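# Transfer green pen from blue plate to white plate

## Task

Take the green pen off the blue plate and set it down on the white plate, so that at the end neither gripper is in contact with the pen.

## Robot and tools

Robot: two arms, left_arm and right_arm, each ending in a parallel two-finger gripper. The fingers point along the gripper's +z axis and close along its y axis. end_effector_position is the point between the pads, roughly 1 cm short of the fingertips.

Frames: the scene frame has its origin at table-top height midway between the nominal bases, +z up, +x out over the table, and left_arm on the +y side (arm names do not match image sides). Each arm reports its hand pose, velocities, targets and wrist camera pose in its own base frame. Calibrated bases in the scene frame: left_arm at (-0.015, +0.340, 0) m, quat_wxyz (+1.000, 0, 0, -0.004); right_arm at (+0.046, -0.370, 0) m, quat_wxyz (+1.000, 0, 0, +0.015). Both have up = +z. Fixed head cameras and the table use the scene frame. Reported poses may be a few cm off, more at long reach.

Row layout (used by execute_actions and move): 16 plain numbers, always for both arms: left x, y, z (metres), qw, qx, qy, qz (w first), opening, then the same eight for the right arm. Position and quaternion are absolute targets for that gripper in that arm's base frame. Opening runs from -1 (closed) to +1 (fully open, 0.093 m).

execute_actions: argument actions is a list of actions; each action is a table of up to 15 rows, one per 1/30 s step, with the last row held if fewer than 15. Optional cameras: list of names (cam_head_left, cam_head_right, cam_left_wrist, cam_right_wrist); omitted, null or ["all"] gives all, [] gives none. An empty actions list just reports full state. A target more than 0.6 m from a gripper's current position along any of its axes is refused; each step the controller clips the command to within 100 mm and 20 degrees of the measured pose, so one action may fall short. To hold an arm still, resend its last reported pose and the desired opening every time; to keep orientation, keep resending the same quaternion rather than the drifted reported one.

move: target is one 16-number row or a list of up to 15 rows (waypoints); the gripper travels in a straight line from its Hand target to each. speed is m/s, 0.002 to 0.5, default 0.25 (rotation up to twice that in rad/s), one value or one per waypoint. blend in m rounds corners at intermediate waypoints; 0 stops at each. opening_speed (0.2 or more, per second on the -1..+1 scale) ramps the fingers. A move is capped at 10 s. Openings in later waypoints are applied only after all arms stop there. blocking=false returns after about 0.5 s while the move continues; a new move replaces it. Paths do not avoid obstacles or the other arm; avoid sweeping near an arm's own base, which can flip its shoulder posture. The result adds a move: line such as done, off_target, moving, held or fault, plus limits (paced = command clipped, held = steps withheld). done/off_target say nothing about contact.

wait: seconds from 0 to 10; robot holds its last command, a running move continues. stop: brakes a running move. zoom_image: camera plus region [x0, y0, x1, y1] in pixels of that camera's latest image, at most 504x504; all cameras are 672x504. finished_scene: scene = the current scene's number; irreversible.

Results: per-arm end_effector_position and end_effector_quat_wxyz, Hand target (shown only when an arm is off its command), Tool commands, grip_measured, Joint positions (ending in gripper gap in metres), torques, temperatures, images. Velocities within noise are omitted. Joint order: waist, shoulder, elbow, wrist pitch, wrist yaw, wrist roll; torque readings 1-3 wrap at ±28 N m.

Gripping: pads meet near grip_measured -0.94; each mm of object width adds about 0.0208. Command about 0.24 below the width reading to hold firmly (more for a round pen); keep sending that number while carrying. Release with a value well above the width reading. Avoid jumping straight to a value far below the width reading, which spikes the force. Sending -1 ends below -0.94 even on a thin object, so check images to confirm a grasp.

Cautions: friction and gravity can leave the gripper low, short or tilted, especially stretched out; verify pose after each move. Small moves may not happen or go sideways. Touch gently and slowly; do not press far past contact. Keep the grippers and wrist cameras from colliding (the clearance check does not guard those). Do not drop the pen or let go while it moves; nothing may leave the table. Stretched or straining arms heat motors: MOTOR HOT at 75 °C, fault and fold at 90 °C, collapse at 100 °C. Occasional external tugs may disturb held or loose objects. Time spent thinking lets the simulation run on.

Each tool is called in YAML: its name, and indented under it one key for each argument.

## Session

execute_actions:
  actions: []

Scene clock: 0.00 s.
left_arm: end_effector_position=(+0.3863, +0.0433, +0.0918) grip_measured=+1.000 end_effector_quat_wxyz=(+0.582, -0.107, +0.802, +0.087) | right_arm: end_effector_position=(+0.3976, -0.0292, +0.0912) grip_measured=+1.000 end_effector_quat_wxyz=(+0.562, +0.076, +0.818, -0.095)
Joint positions: left_arm=[-0.004 1.58 0.356 0.898 -0.27 -0.075 0.093] | right_arm=[0.046 1.583 0.425 0.784 0.285 0.036 0.093]
Joint velocities: within noise
Joint torques (N m): no reading
Motor temperatures (°C): left_arm=[26 28 30 30 26 28 26] | right_arm=[27 30 26 26 26 27 27]
Heat: left arm: 30 °C; right arm: 30 °C.
Hand target: left_arm +0.3883, +0.0433, +0.0961; +0.586, -0.107, +0.798, +0.086 | right_arm +0.3991, -0.0291, +0.0945; +0.566, +0.077, +0.816, -0.094
Tool commands: left_gripper/opening=+1.0 right_gripper/opening=+1.0

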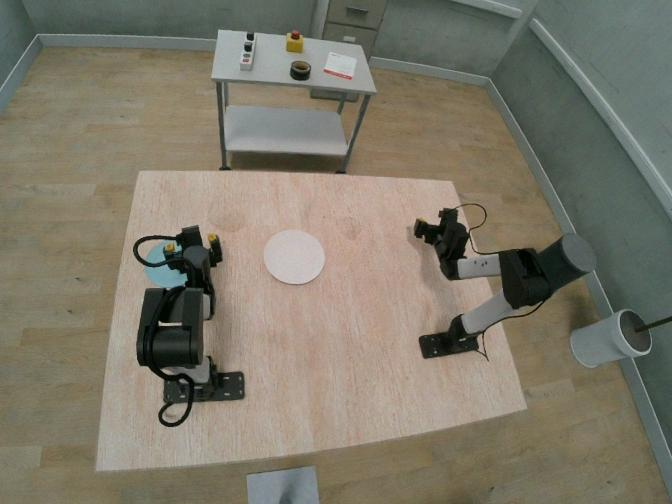

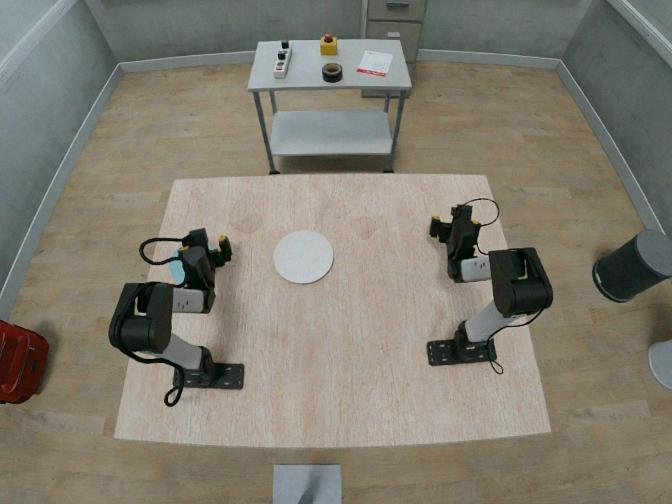

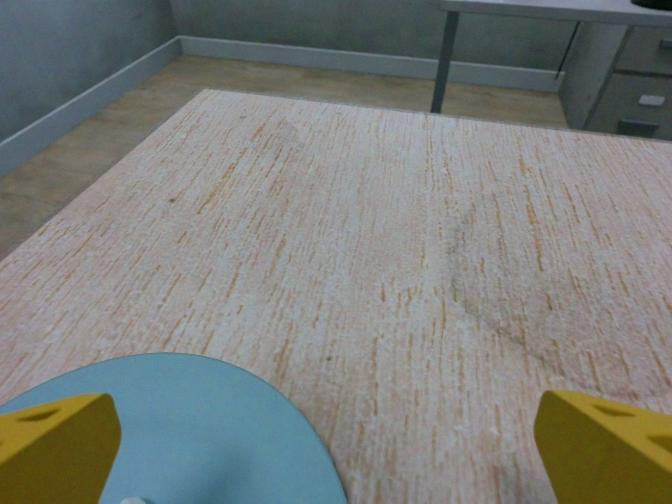

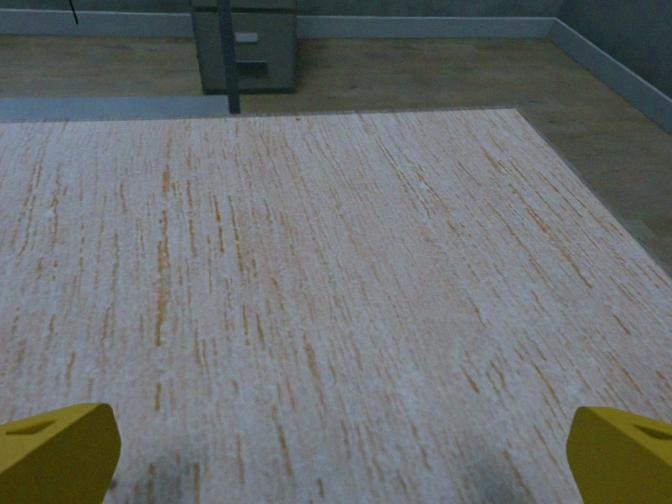

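move:
  target: [0.30,0.05,0.23,0.05,0,0.9987,0,1,0.3991,-0.0291,0.0945,0.566,0.077,0.816,-0.094,1]

Scene clock: 7.47 s.
left_arm: end_effector_position=(+0.2971, +0.0516, +0.2255) grip_measured=+1.000 end_effector_quat_wxyz=(+0.070, -0.009, +0.997, +0.012) | right_arm: end_effector_position=(+0.3976, -0.0292, +0.0912) grip_measured=+1.000 end_effector_quat_wxyz=(+0.562, +0.076, +0.818, -0.095)
Joint positions: left_arm=[0.171 1.612 1.729 -1.546 -0.002 0.152 0.093] | right_arm=[0.046 1.583 0.425 0.784 0.285 0.036 0.093]
Joint torques (N m): left_arm=[0.7 -4.38 9.76 0.58 0.23 0.19] | right_arm=[0.2 -5.97 5.29 2.73 -0.01 0.1]
Hand target: left_arm +0.2987, +0.0514, +0.2310; +0.072, -0.006, +0.997, +0.005 | right_arm +0.3991, -0.0291, +0.0945; +0.566, +0.077, +0.816, -0.094
Off the commanded pose: left_arm 0.006 m, 3 deg | right_arm 0.004 m, 1 deg.
joint sent to its limit (left arm) — joint 4 (wrist pitch), lower limit. The joint targets are off in orientation, not in position.
move: off_target (left_arm)

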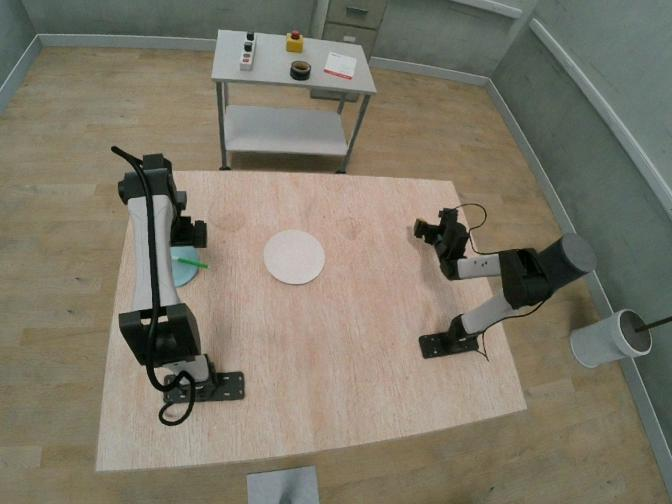

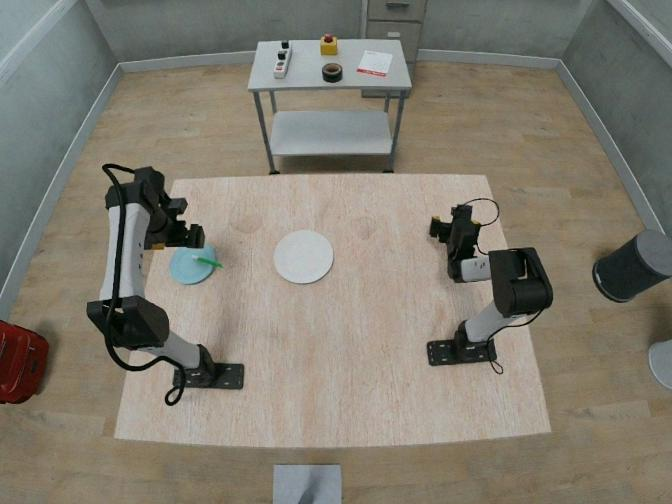

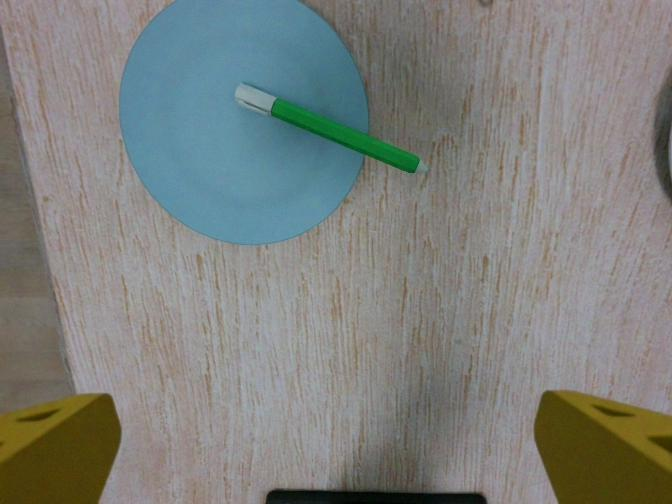

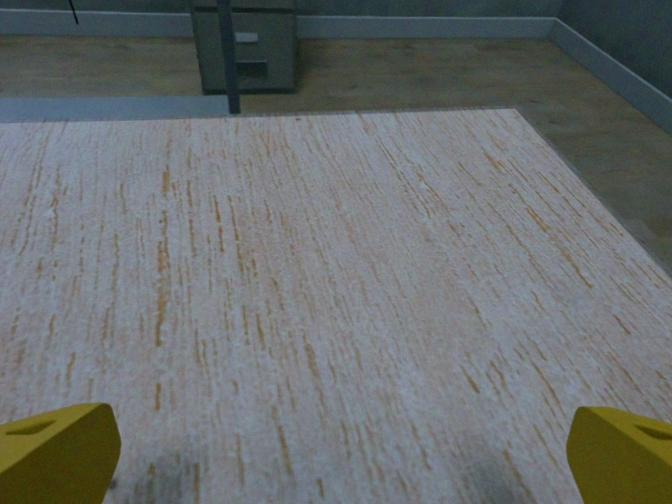

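move:
  target: [0.37,0.02,0.16,0,-0.559,0.829,0,1,0.3991,-0.0291,0.0945,0.566,0.077,0.816,-0.094,1]

Scene clock: 29.17 s.
left_arm: end_effector_position=(+0.3591, +0.0214, +0.1569) grip_measured=+1.000 end_effector_quat_wxyz=(-0.014, -0.553, +0.833, +0.004) | right_arm: end_effector_position=(+0.3976, -0.0292, +0.0912) grip_measured=+1.000 end_effector_quat_wxyz=(+0.562, +0.076, +0.818, -0.095)
Joint positions: left_arm=[0.063 1.95 1.87 -1.52 0.007 -1.109 0.093] | right_arm=[0.046 1.583 0.425 0.784 0.285 0.036 0.093]
Joint torques (N m): left_arm=[-0.9 -6.48 9.96 0.47 0 -0.14] | right_arm=[0.23 -5.98 5.29 2.73 0 0.1]
Motor temperatures (°C): left_arm=[26 30 33 31 26 28 26] | right_arm=[27 32 28 33 26 27 27]
Hand target: left_arm +0.3699, +0.0181, +0.1603; -0.002, -0.555, +0.832, -0.005 | right_arm +0.3991, -0.0291, +0.0945; +0.566, +0.077, +0.816, -0.094
Off the commanded pose: left_arm 0.011 m, 2 deg | right_arm 0.004 m, 1 deg.
move: off_target (left_arm)

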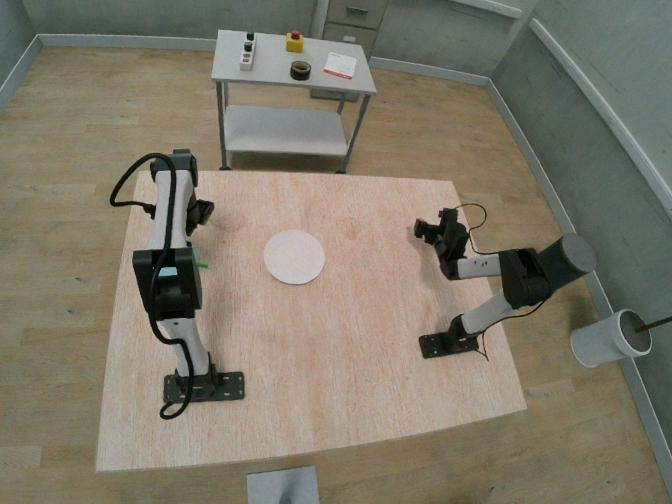

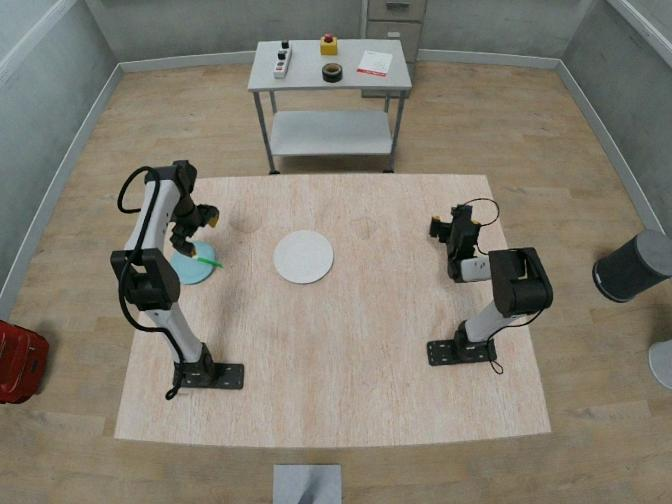

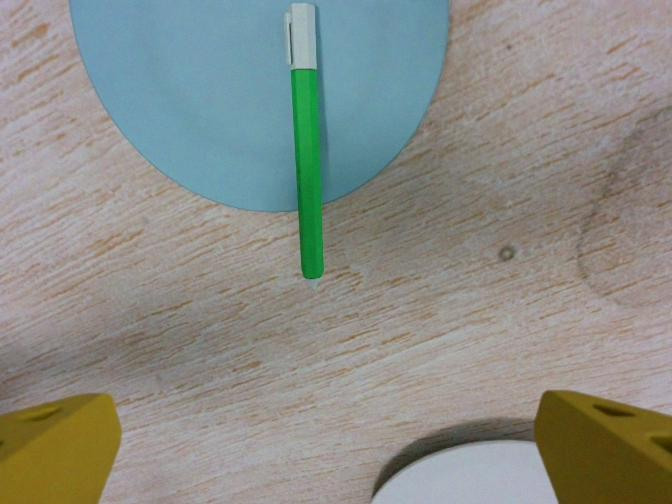

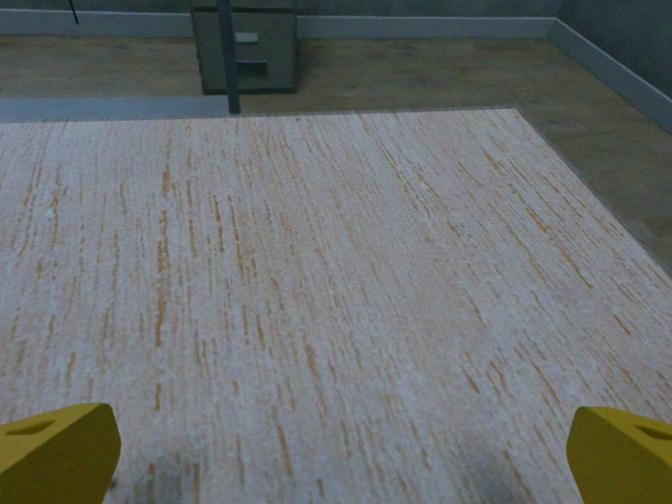

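move:
  target: [0.373,0.043,0.085,0,-0.549,0.836,0,0.2,0.3991,-0.0291,0.0945,0.566,0.077,0.816,-0.094,1]
  cameras: ["cam_left_wrist","cam_head_right"]

Scene clock: 39.10 s.
left_arm: end_effector_position=(+0.3751, +0.0403, +0.0947) grip_measured=+0.203 end_effector_quat_wxyz=(+0.006, -0.556, +0.831, -0.006) | right_arm: end_effector_position=(+0.3976, -0.0292, +0.0912) grip_measured=+1.000 end_effector_quat_wxyz=(+0.562, +0.076, +0.818, -0.095)
Joint positions: left_arm=[0.11 1.967 1.648 -1.236 0.006 -1.07 0.055] | right_arm=[0.046 1.583 0.425 0.784 0.285 0.036 0.093]
Joint torques (N m): left_arm=[0.38 -7.2 4.85 0.66 -0.13 0.19] | right_arm=[0.2 -5.97 5.29 2.73 -0.01 0.09]
Hand target: left_arm +0.3727, +0.0431, +0.0851; +0.000, -0.552, +0.834, +0.001 | right_arm +0.3991, -0.0291, +0.0945; +0.566, +0.077, +0.816, -0.094
Off the commanded pose: left_arm 0.010 m, 1 deg | right_arm 0.004 m, 1 deg.
move: done
Images, in order: cam_head_right, cam_left_wrist.

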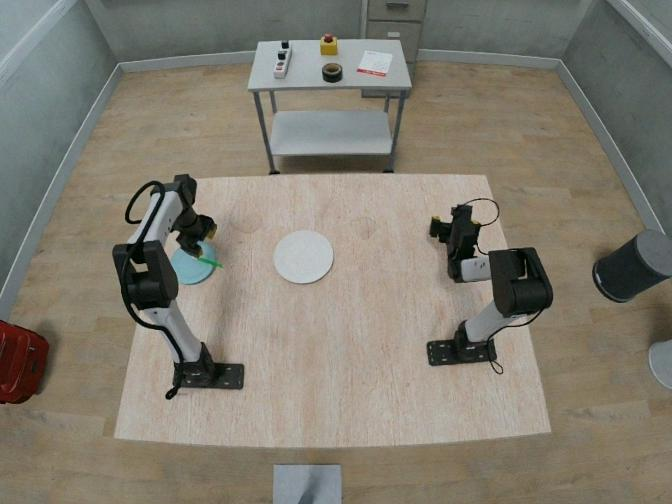

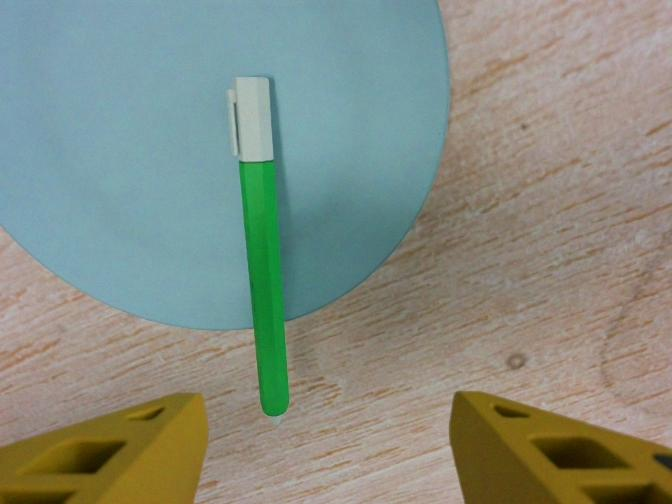

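move:
  target: [0.380,0.081,0.05,0,-0.576,0.817,0,0.0,0.3991,-0.0291,0.0945,0.566,0.077,0.816,-0.094,1]
  cameras: ["cam_left_wrist","cam_head_right"]

Scene clock: 48.60 s.
left_arm: end_effector_position=(+0.3824, +0.0804, +0.0602) grip_measured=+0.003 end_effector_quat_wxyz=(+0.006, -0.583, +0.813, -0.007) | right_arm: end_effector_position=(+0.3976, -0.0292, +0.0912) grip_measured=+1.000 end_effector_quat_wxyz=(+0.562, +0.076, +0.818, -0.095)
Joint positions: left_arm=[0.211 2.038 1.612 -1.128 0.007 -1.033 0.045] | right_arm=[0.046 1.583 0.425 0.784 0.285 0.036 0.093]
Joint torques (N m): left_arm=[-0.12 -7.45 4.97 0.67 -0.11 0.2] | right_arm=[0.2 -6 5.29 2.72 0 0.1]
Heat: left arm: 34 °C; right arm: 35 °C.
Hand target: left_arm +0.3798, +0.0806, +0.0501; -0.001, -0.577, +0.817, -0.001 | right_arm +0.3991, -0.0291, +0.0945; +0.566, +0.077, +0.816, -0.094
Off the commanded pose: left_arm 0.010 m, 1 deg | right_arm 0.004 m, 1 deg.
move: done
Images, in order: cam_head_right, cam_left_wrist.

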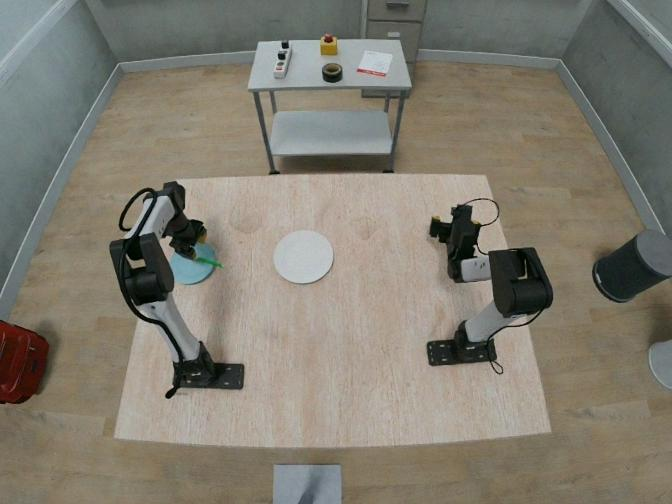

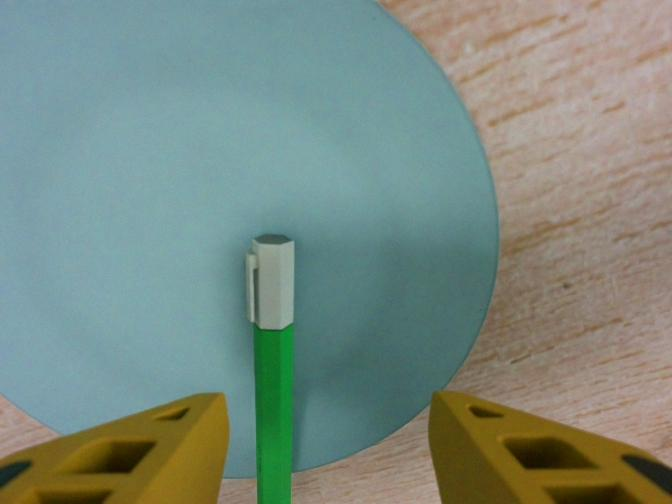

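move:
  target:
    - [0.3685,0.085,0.03,0,-0.572,0.820,0,0.0,0.3991,-0.0291,0.0945,0.566,0.077,0.816,-0.094,1]
    - [0.3685,0.085,0.012,0,-0.572,0.820,0,0.0,0.3991,-0.0291,0.0945,0.566,0.077,0.816,-0.094,1]
  cameras: ["cam_left_wrist","cam_head_right"]
  speed: 0.08

Scene clock: 56.20 s.
left_arm: end_effector_position=(+0.3742, +0.0823, +0.0244) grip_measured=+0.003 end_effector_quat_wxyz=(+0.010, -0.575, +0.818, -0.008) | right_arm: end_effector_position=(+0.3976, -0.0292, +0.0912) grip_measured=+1.000 end_effector_quat_wxyz=(+0.562, +0.076, +0.818, -0.095)
Joint positions: left_arm=[0.22 2.038 1.465 -0.973 0.007 -1.006 0.045] | right_arm=[0.046 1.583 0.425 0.784 0.285 0.036 0.093]
Joint torques (N m): left_arm=[0.54 -6.97 4.48 0.67 -0.13 0.19] | right_arm=[0.2 -6.01 5.26 2.73 0 0.1]
Hand target: left_arm +0.3684, +0.0848, +0.0124; +0.000, -0.572, +0.820, +0.000 | right_arm +0.3991, -0.0291, +0.0945; +0.566, +0.077, +0.816, -0.094
Off the commanded pose: left_arm 0.014 m, 2 deg | right_arm 0.004 m, 1 deg.
move: off_target (left_arm)
Images, in order: cam_head_right, cam_left_wrist.

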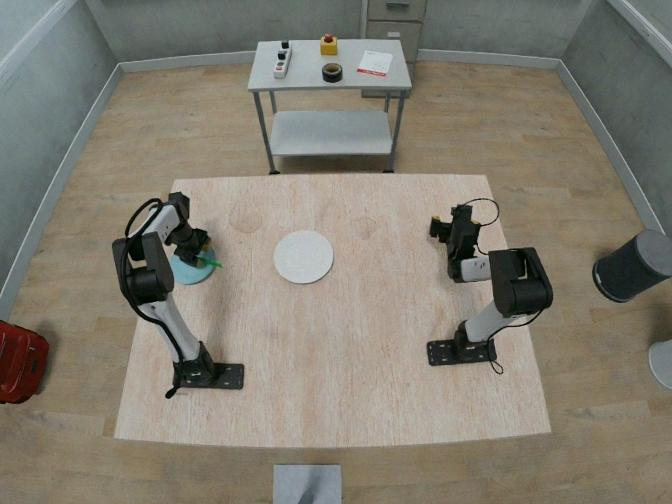

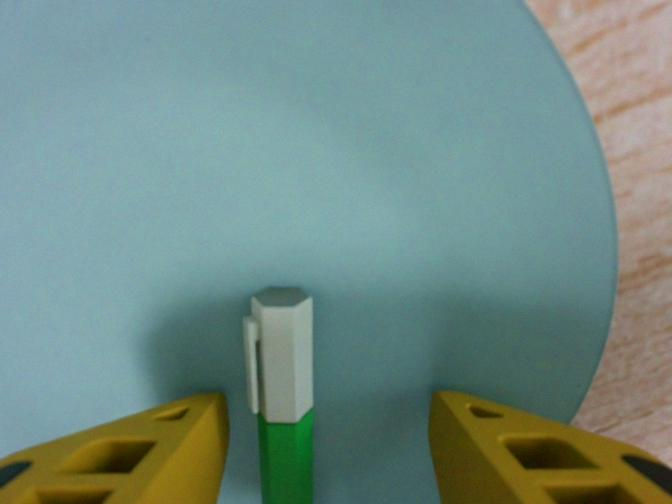

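move:
  target: [0.360,0.085,0.006,0,-0.572,0.820,0,0.0,0.3991,-0.0291,0.0945,0.566,0.077,0.816,-0.094,1]
  cameras: ["cam_left_wrist"]
  speed: 0.08

Scene clock: 63.27 s.
left_arm: end_effector_position=(+0.3720, +0.0830, +0.0204) grip_measured=+0.003 end_effector_quat_wxyz=(+0.015, -0.575, +0.818, -0.010) | right_arm: end_effector_position=(+0.3976, -0.0292, +0.0912) grip_measured=+1.000 end_effector_quat_wxyz=(+0.562, +0.076, +0.818, -0.095)
Joint positions: left_arm=[0.223 2.026 1.429 -0.938 0.007 -1.003 0.045] | right_arm=[0.046 1.583 0.425 0.784 0.285 0.036 0.093]
Joint torques (N m): left_arm=[0.77 -7.49 2.74 0.71 -0.12 0.21] | right_arm=[0.18 -5.97 5.27 2.72 0 0.1]
Hand target: left_arm +0.3598, +0.0848, +0.0067; +0.000, -0.572, +0.820, +0.000 | right_arm +0.3991, -0.0291, +0.0945; +0.566, +0.077, +0.816, -0.094
Off the commanded pose: left_arm 0.019 m, 2 deg | right_arm 0.004 m, 1 deg.
move: off_target (left_arm)
Images, in order: cam_left_wrist.

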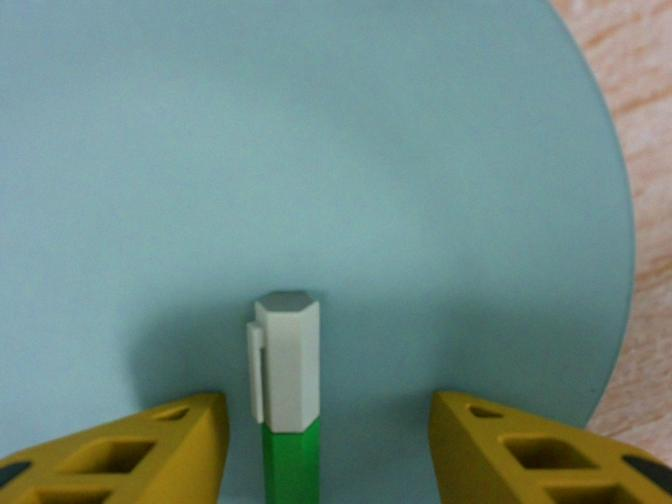

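move:
  target: [0.357,0.085,0.006,0,-0.572,0.820,0,-1,0.3991,-0.0291,0.0945,0.566,0.077,0.816,-0.094,1]
  cameras: ["cam_left_wrist"]
  opening_speed: 0.6

move:
  target: [0.36,0.07,0.09,0,-0.572,0.820,0,-1,0.3991,-0.0291,0.0945,0.566,0.077,0.816,-0.094,1]
  speed: 0.12

Scene clock: 71.47 s.
Motor temperatures (°C): left_arm=[26 35 33 30 26 28 26] | right_arm=[27 34 30 36 26 27 27]
Off the commanded pose: left_arm 0.017 m, 2 deg | right_arm 0.004 m, 1 deg.
move: off_target (left_arm)
Images, in order: cam_left_wrist.

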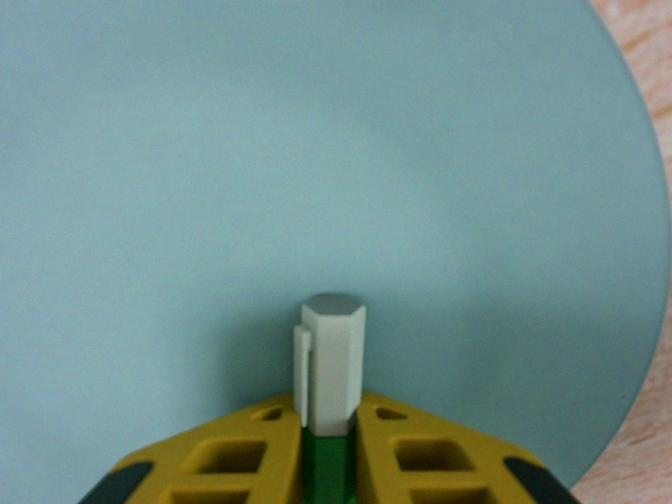

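Scene clock: 73.13 s.
left_arm: end_effector_position=(+0.3527, +0.0701, +0.0727) grip_measured=-0.888 end_effector_quat_wxyz=(-0.022, -0.565, +0.825, +0.006) | right_arm: end_effector_position=(+0.3976, -0.0292, +0.0912) grip_measured=+1.000 end_effector_quat_wxyz=(+0.562, +0.076, +0.818, -0.095)
Joint positions: left_arm=[0.199 1.966 1.558 -1.207 0.006 -1.003 0.003] | right_arm=[0.046 1.583 0.425 0.784 0.285 0.036 0.093]
Joint torques (N m): left_arm=[-0.7 -9.84 9.59 0.22 0.02 -0.14] | right_arm=[0.2 -6 5.26 2.73 -0.01 0.1]
Hand target: left_arm +0.3602, +0.0682, +0.0898; -0.002, -0.569, +0.823, -0.005 | right_arm +0.3991, -0.0291, +0.0945; +0.566, +0.077, +0.816, -0.094
Off the commanded pose: left_arm 0.019 m, 3 deg | right_arm 0.004 m, 1 deg.
move: off_target (left_arm)

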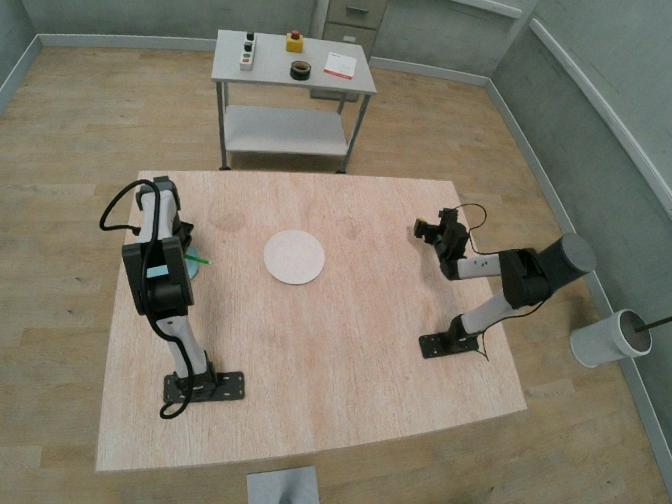

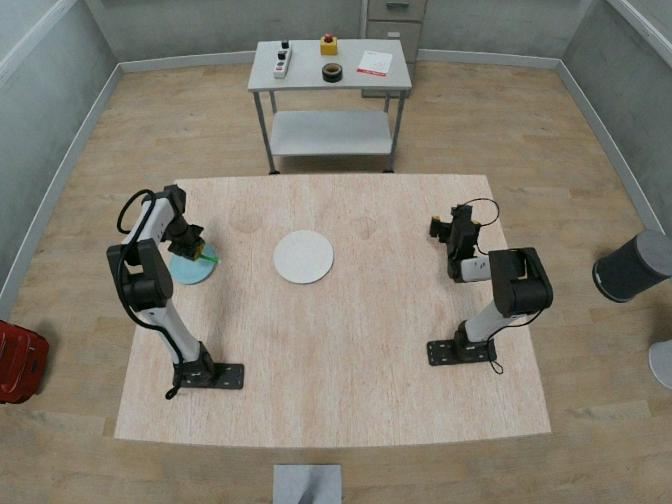

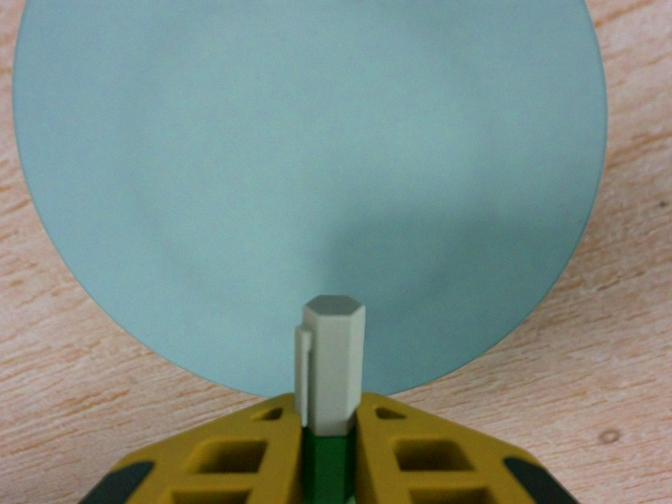

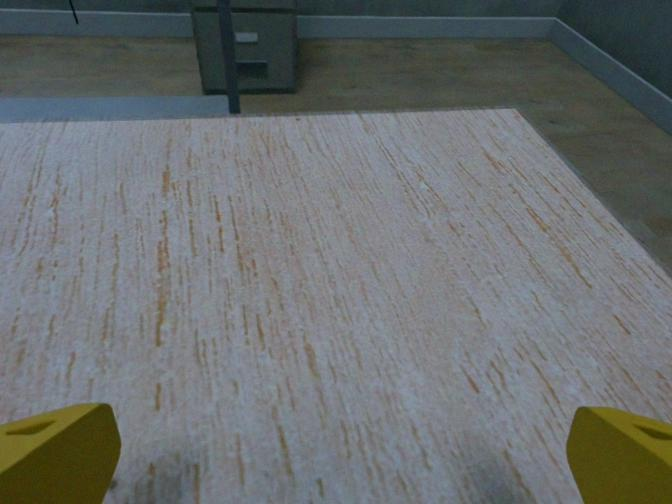

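move:
  target: [0.39,-0.22,0.115,0,-0.30,0.954,0,-1,0.3991,-0.0291,0.0945,0.566,0.077,0.816,-0.094,1]

Scene clock: 81.77 s.
left_arm: end_effector_position=(+0.3833, -0.2210, +0.1144) grip_measured=-0.888 end_effector_quat_wxyz=(-0.004, -0.290, +0.957, +0.000) | right_arm: end_effector_position=(+0.3976, -0.0292, +0.0912) grip_measured=+1.000 end_effector_quat_wxyz=(+0.562, +0.076, +0.818, -0.095)
Joint positions: left_arm=[-0.521 2.302 2.249 -1.524 0.006 -1.11 0.003] | right_arm=[0.046 1.583 0.425 0.784 0.285 0.036 0.093]
Joint torques (N m): left_arm=[0.66 -8.49 10.03 0.25 -0.14 -0.11] | right_arm=[0.23 -5.97 5.27 2.73 0 0.1]
Hand target: left_arm +0.3892, -0.2188, +0.1149; -0.001, -0.300, +0.954, +0.002 | right_arm +0.3991, -0.0291, +0.0945; +0.566, +0.077, +0.816, -0.094
Off the commanded pose: left_arm 0.007 m, 1 deg | right_arm 0.004 m, 1 deg.
move: done

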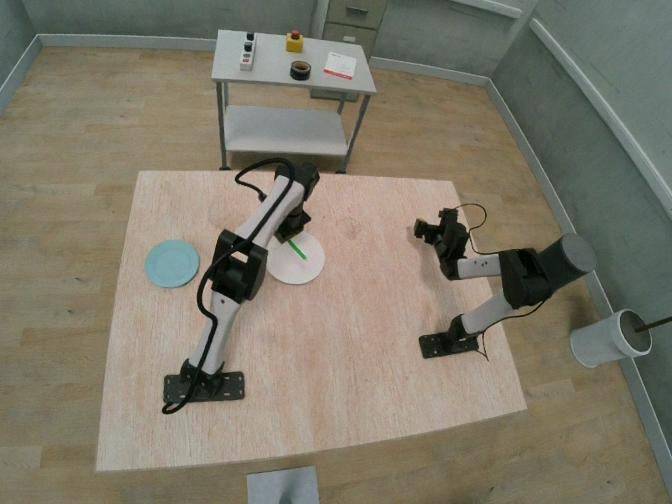

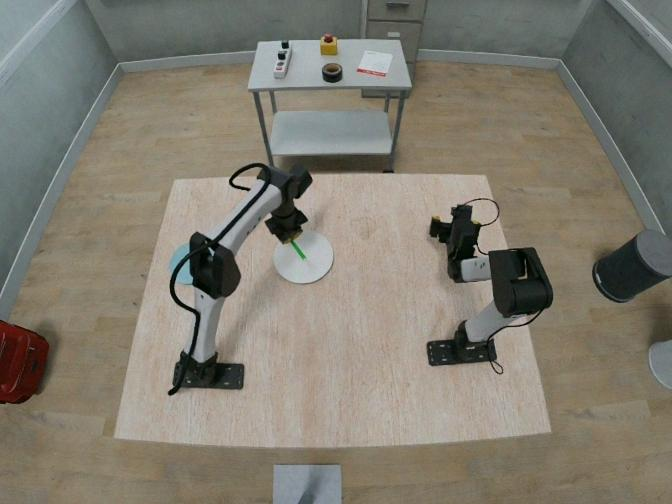

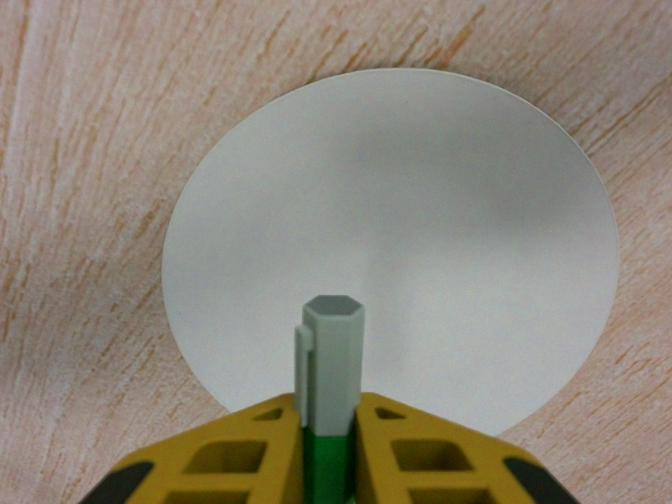

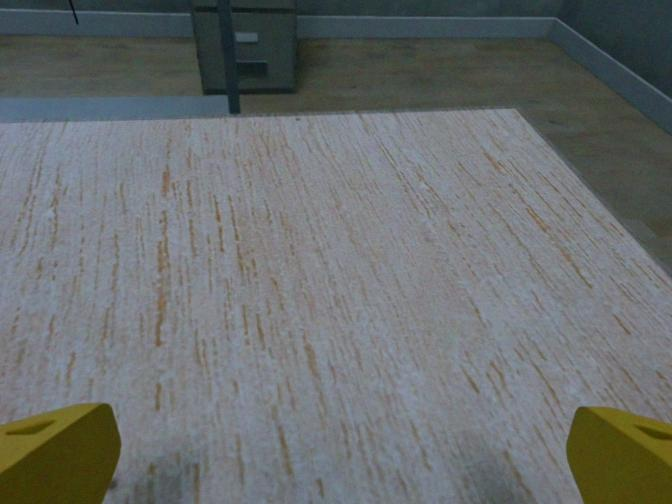

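move:
  target: [0.435,-0.203,0.05,0,-0.30,0.954,0,-1,0.3991,-0.0291,0.0945,0.566,0.077,0.816,-0.094,1]

Scene clock: 94.97 s.
left_arm: end_effector_position=(+0.4243, -0.1986, +0.0464) grip_measured=-0.888 end_effector_quat_wxyz=(-0.016, -0.311, +0.950, +0.011) | right_arm: end_effector_position=(+0.3976, -0.0292, +0.0912) grip_measured=+1.000 end_effector_quat_wxyz=(+0.562, +0.076, +0.818, -0.095)
Joint positions: left_arm=[-0.436 2.463 2.261 -1.406 0.006 -1.069 0.003] | right_arm=[0.046 1.583 0.425 0.784 0.285 0.036 0.093]
Joint torques (N m): left_arm=[-0.18 -10.1 10.04 0.48 -0.11 0.19] | right_arm=[0.21 -5.98 5.29 2.73 0 0.1]
Hand target: left_arm +0.4345, -0.2030, +0.0503; +0.000, -0.304, +0.953, -0.001 | right_arm +0.3991, -0.0291, +0.0945; +0.566, +0.077, +0.816, -0.094
Off the commanded pose: left_arm 0.012 m, 3 deg | right_arm 0.004 m, 1 deg.
move: off_target (left_arm)

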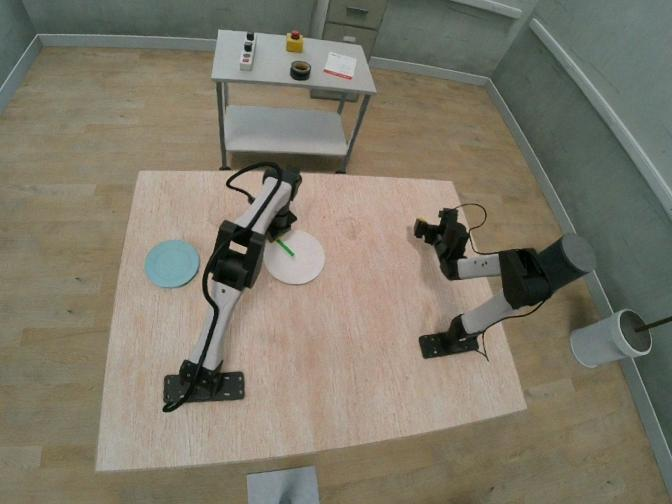

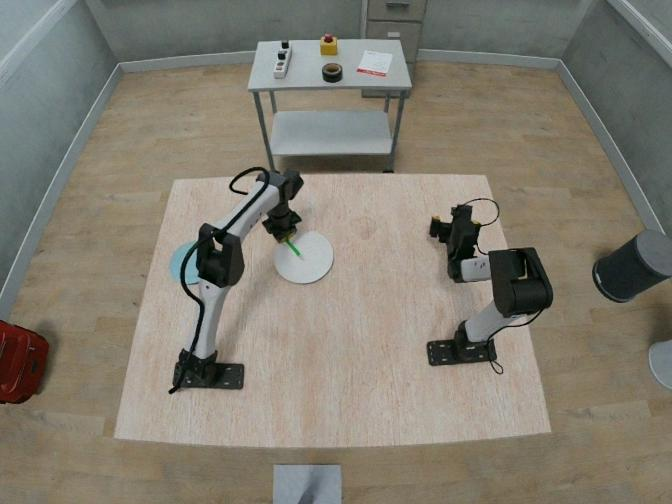

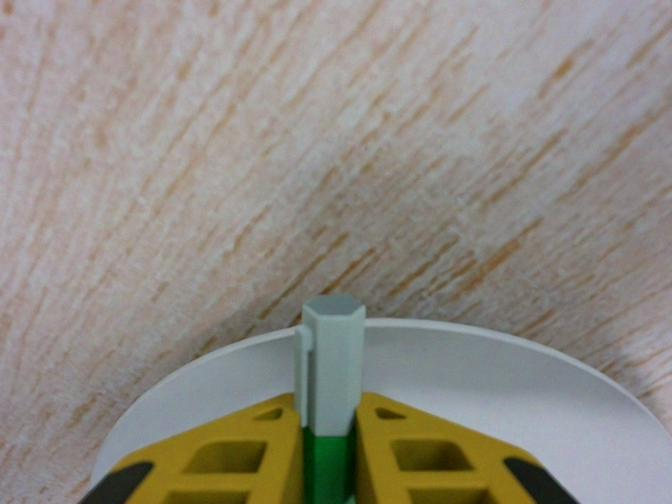

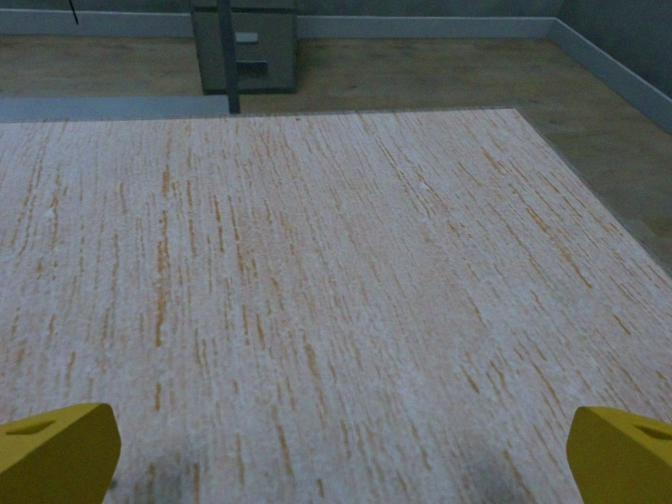

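move:
  target:
    - [0.408,-0.236,0.05,0,-0.30,0.954,0,-1,0.3991,-0.0291,0.0945,0.566,0.077,0.816,-0.094,1]
    - [0.408,-0.236,0.022,0,-0.30,0.954,0,-1,0.3991,-0.0291,0.0945,0.566,0.077,0.816,-0.094,1]
  speed: [0.12,0.05]

Scene clock: 103.20 s.
left_arm: end_effector_position=(+0.4032, -0.2371, +0.0228) grip_measured=-0.888 end_effector_quat_wxyz=(-0.012, -0.291, +0.956, +0.009) | right_arm: end_effector_position=(+0.3976, -0.0292, +0.0912) grip_measured=+1.000 end_effector_quat_wxyz=(+0.562, +0.076, +0.818, -0.095)
Joint positions: left_arm=[-0.53 2.45 2.143 -1.294 0.006 -1.121 0.003] | right_arm=[0.046 1.583 0.425 0.784 0.285 0.036 0.093]
Joint torques (N m): left_arm=[0.43 -12.22 3.75 0.83 -0.12 -0.12] | right_arm=[0.23 -5.97 5.3 2.73 -0.01 0.1]
Motor temperatures (°C): left_arm=[26 41 36 30 26 28 27] | right_arm=[27 34 30 38 26 27 27]
Heat: left arm: 41 °C; right arm: 38 °C.
Hand target: left_arm +0.4081, -0.2359, +0.0220; -0.001, -0.300, +0.954, +0.001 | right_arm +0.3991, -0.0291, +0.0945; +0.566, +0.077, +0.816, -0.094
Off the commanded pose: left_arm 0.005 m, 2 deg | right_arm 0.004 m, 1 deg.
move: done

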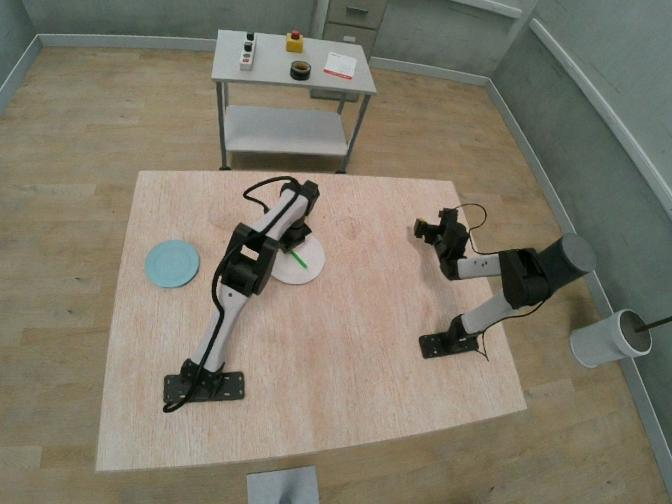

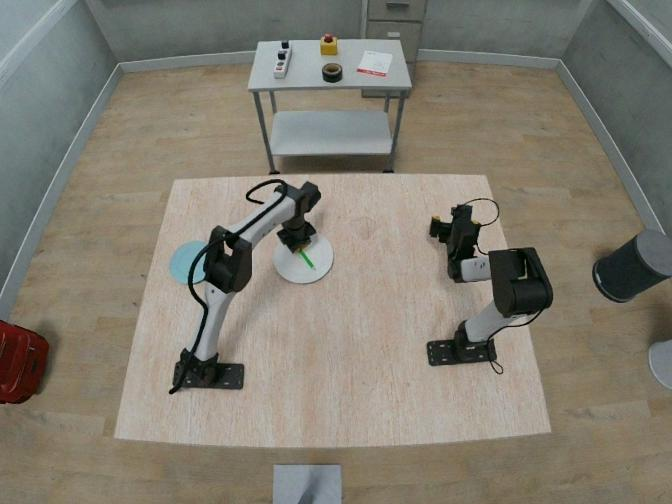

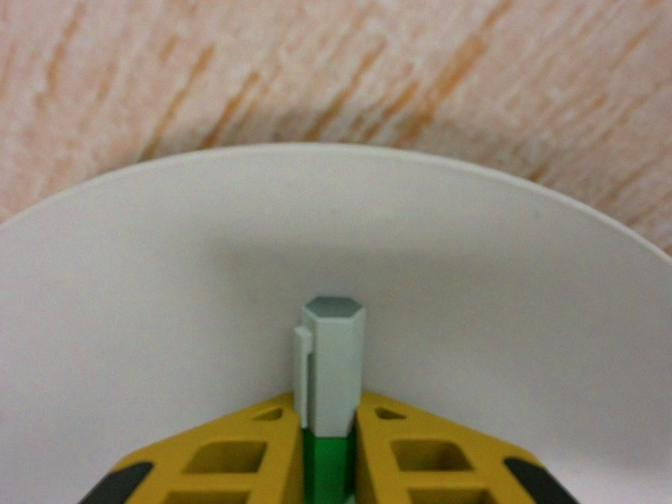

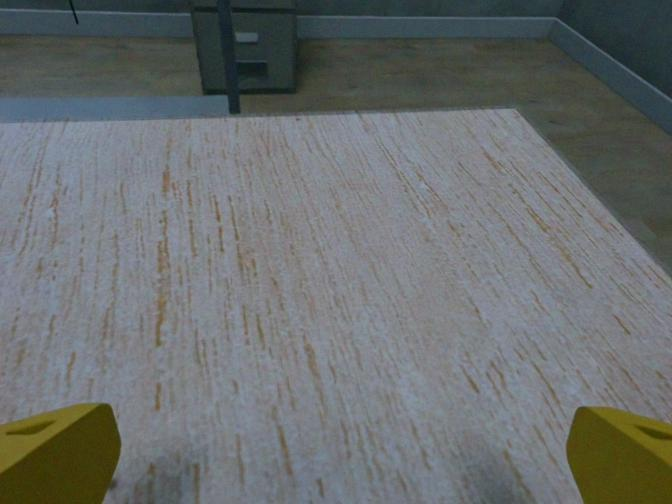

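Well placed. Lower gently a bit more, then release and rise.

move:
  target:
    - [0.406,-0.236,0.014,0,-0.30,0.954,0,-1,0.3991,-0.0291,0.0945,0.566,0.077,0.816,-0.094,1]
  speed: 0.04

move:
  target: [0.406,-0.236,0.016,0,-0.30,0.954,0,-0.3,0.3991,-0.0291,0.0945,0.566,0.077,0.816,-0.094,1]
  opening_speed: 0.8
  cameras: ["cam_left_wrist"]

move:
  target: [0.40,-0.236,0.13,0,-0.30,0.954,0,-0.3,0.3991,-0.0291,0.0945,0.566,0.077,0.816,-0.094,1]
  speed: 0.12

Scene clock: 110.13 s.
Off the commanded pose: left_arm 0.009 m, 1 deg | right_arm 0.004 m, 1 deg.
move: done

Scene clock: 111.53 s.
Off the commanded pose: left_arm 0.008 m, 2 deg | right_arm 0.004 m, 1 deg.
move: done
Images, in order: cam_left_wrist.

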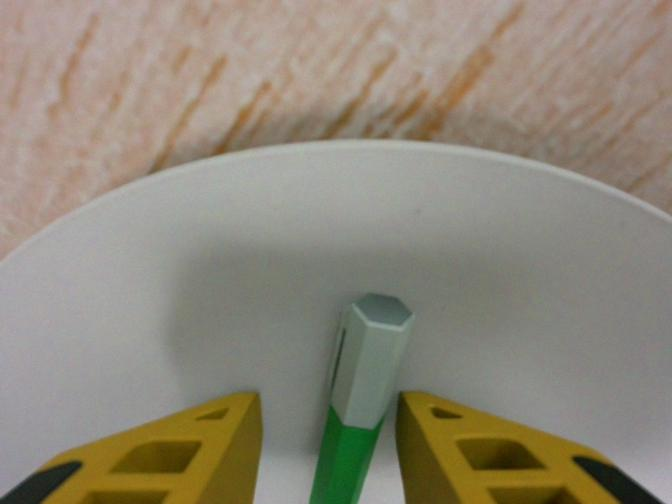

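Scene clock: 113.27 s.
left_arm: end_effector_position=(+0.3982, -0.2342, +0.1024) grip_measured=-0.303 end_effector_quat_wxyz=(-0.003, -0.295, +0.955, -0.001) | right_arm: end_effector_position=(+0.3976, -0.0292, +0.0912) grip_measured=+1.000 end_effector_quat_wxyz=(+0.562, +0.076, +0.818, -0.095)
Joint positions: left_arm=[-0.53 2.409 2.388 -1.552 0.006 -1.129 0.031] | right_arm=[0.046 1.583 0.425 0.784 0.285 0.036 0.093]
Joint torques (N m): left_arm=[-0.38 -13.96 9.11 0.27 -0.12 -0.14] | right_arm=[0.21 -5.97 5.27 2.73 -0.01 0.1]
Hand target: left_arm +0.3992, -0.2355, +0.1289; +0.019, -0.300, +0.953, -0.021 | right_arm +0.3991, -0.0291, +0.0945; +0.566, +0.077, +0.816, -0.094
Off the commanded pose: left_arm 0.028 m, 1 deg | right_arm 0.004 m, 1 deg.
joint sent to its limit (left arm) — joint 4 (wrist pitch), lower limit. The joint targets are off in orientation, not in position.
move: off_target (left_arm)

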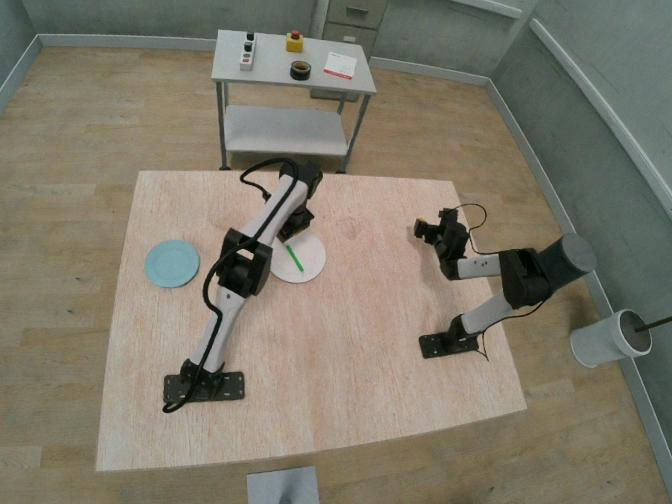

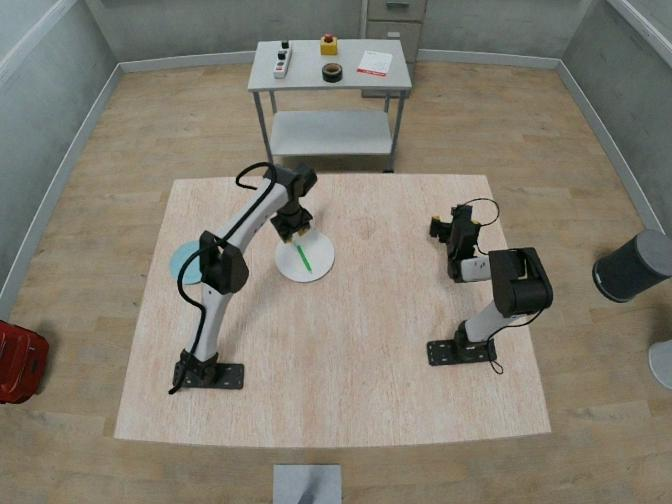

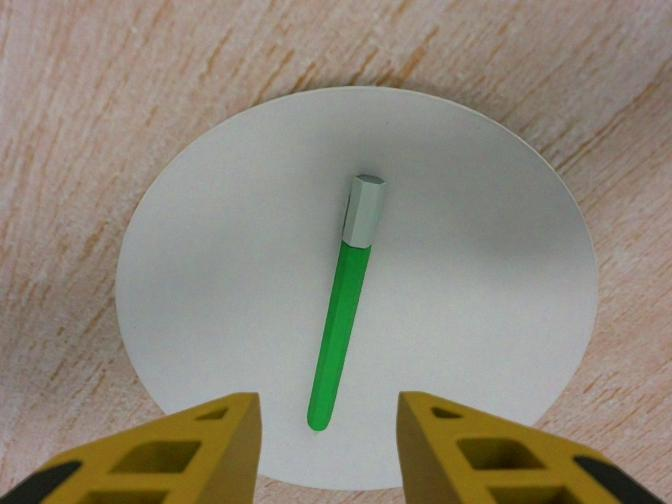

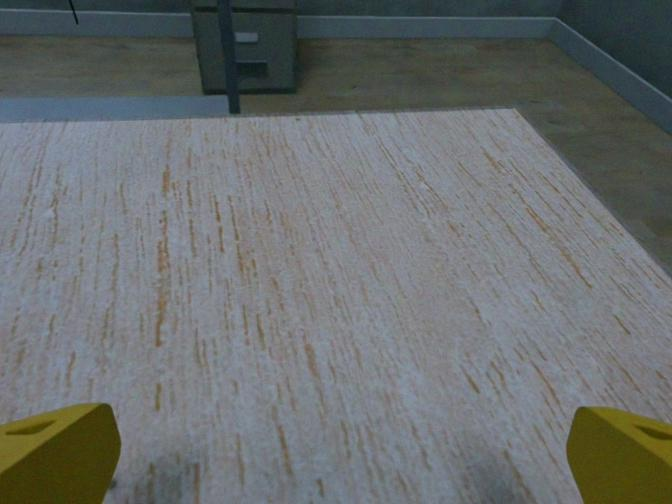

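finished_scene:
  scene: 1

The scene is finished: the task was done.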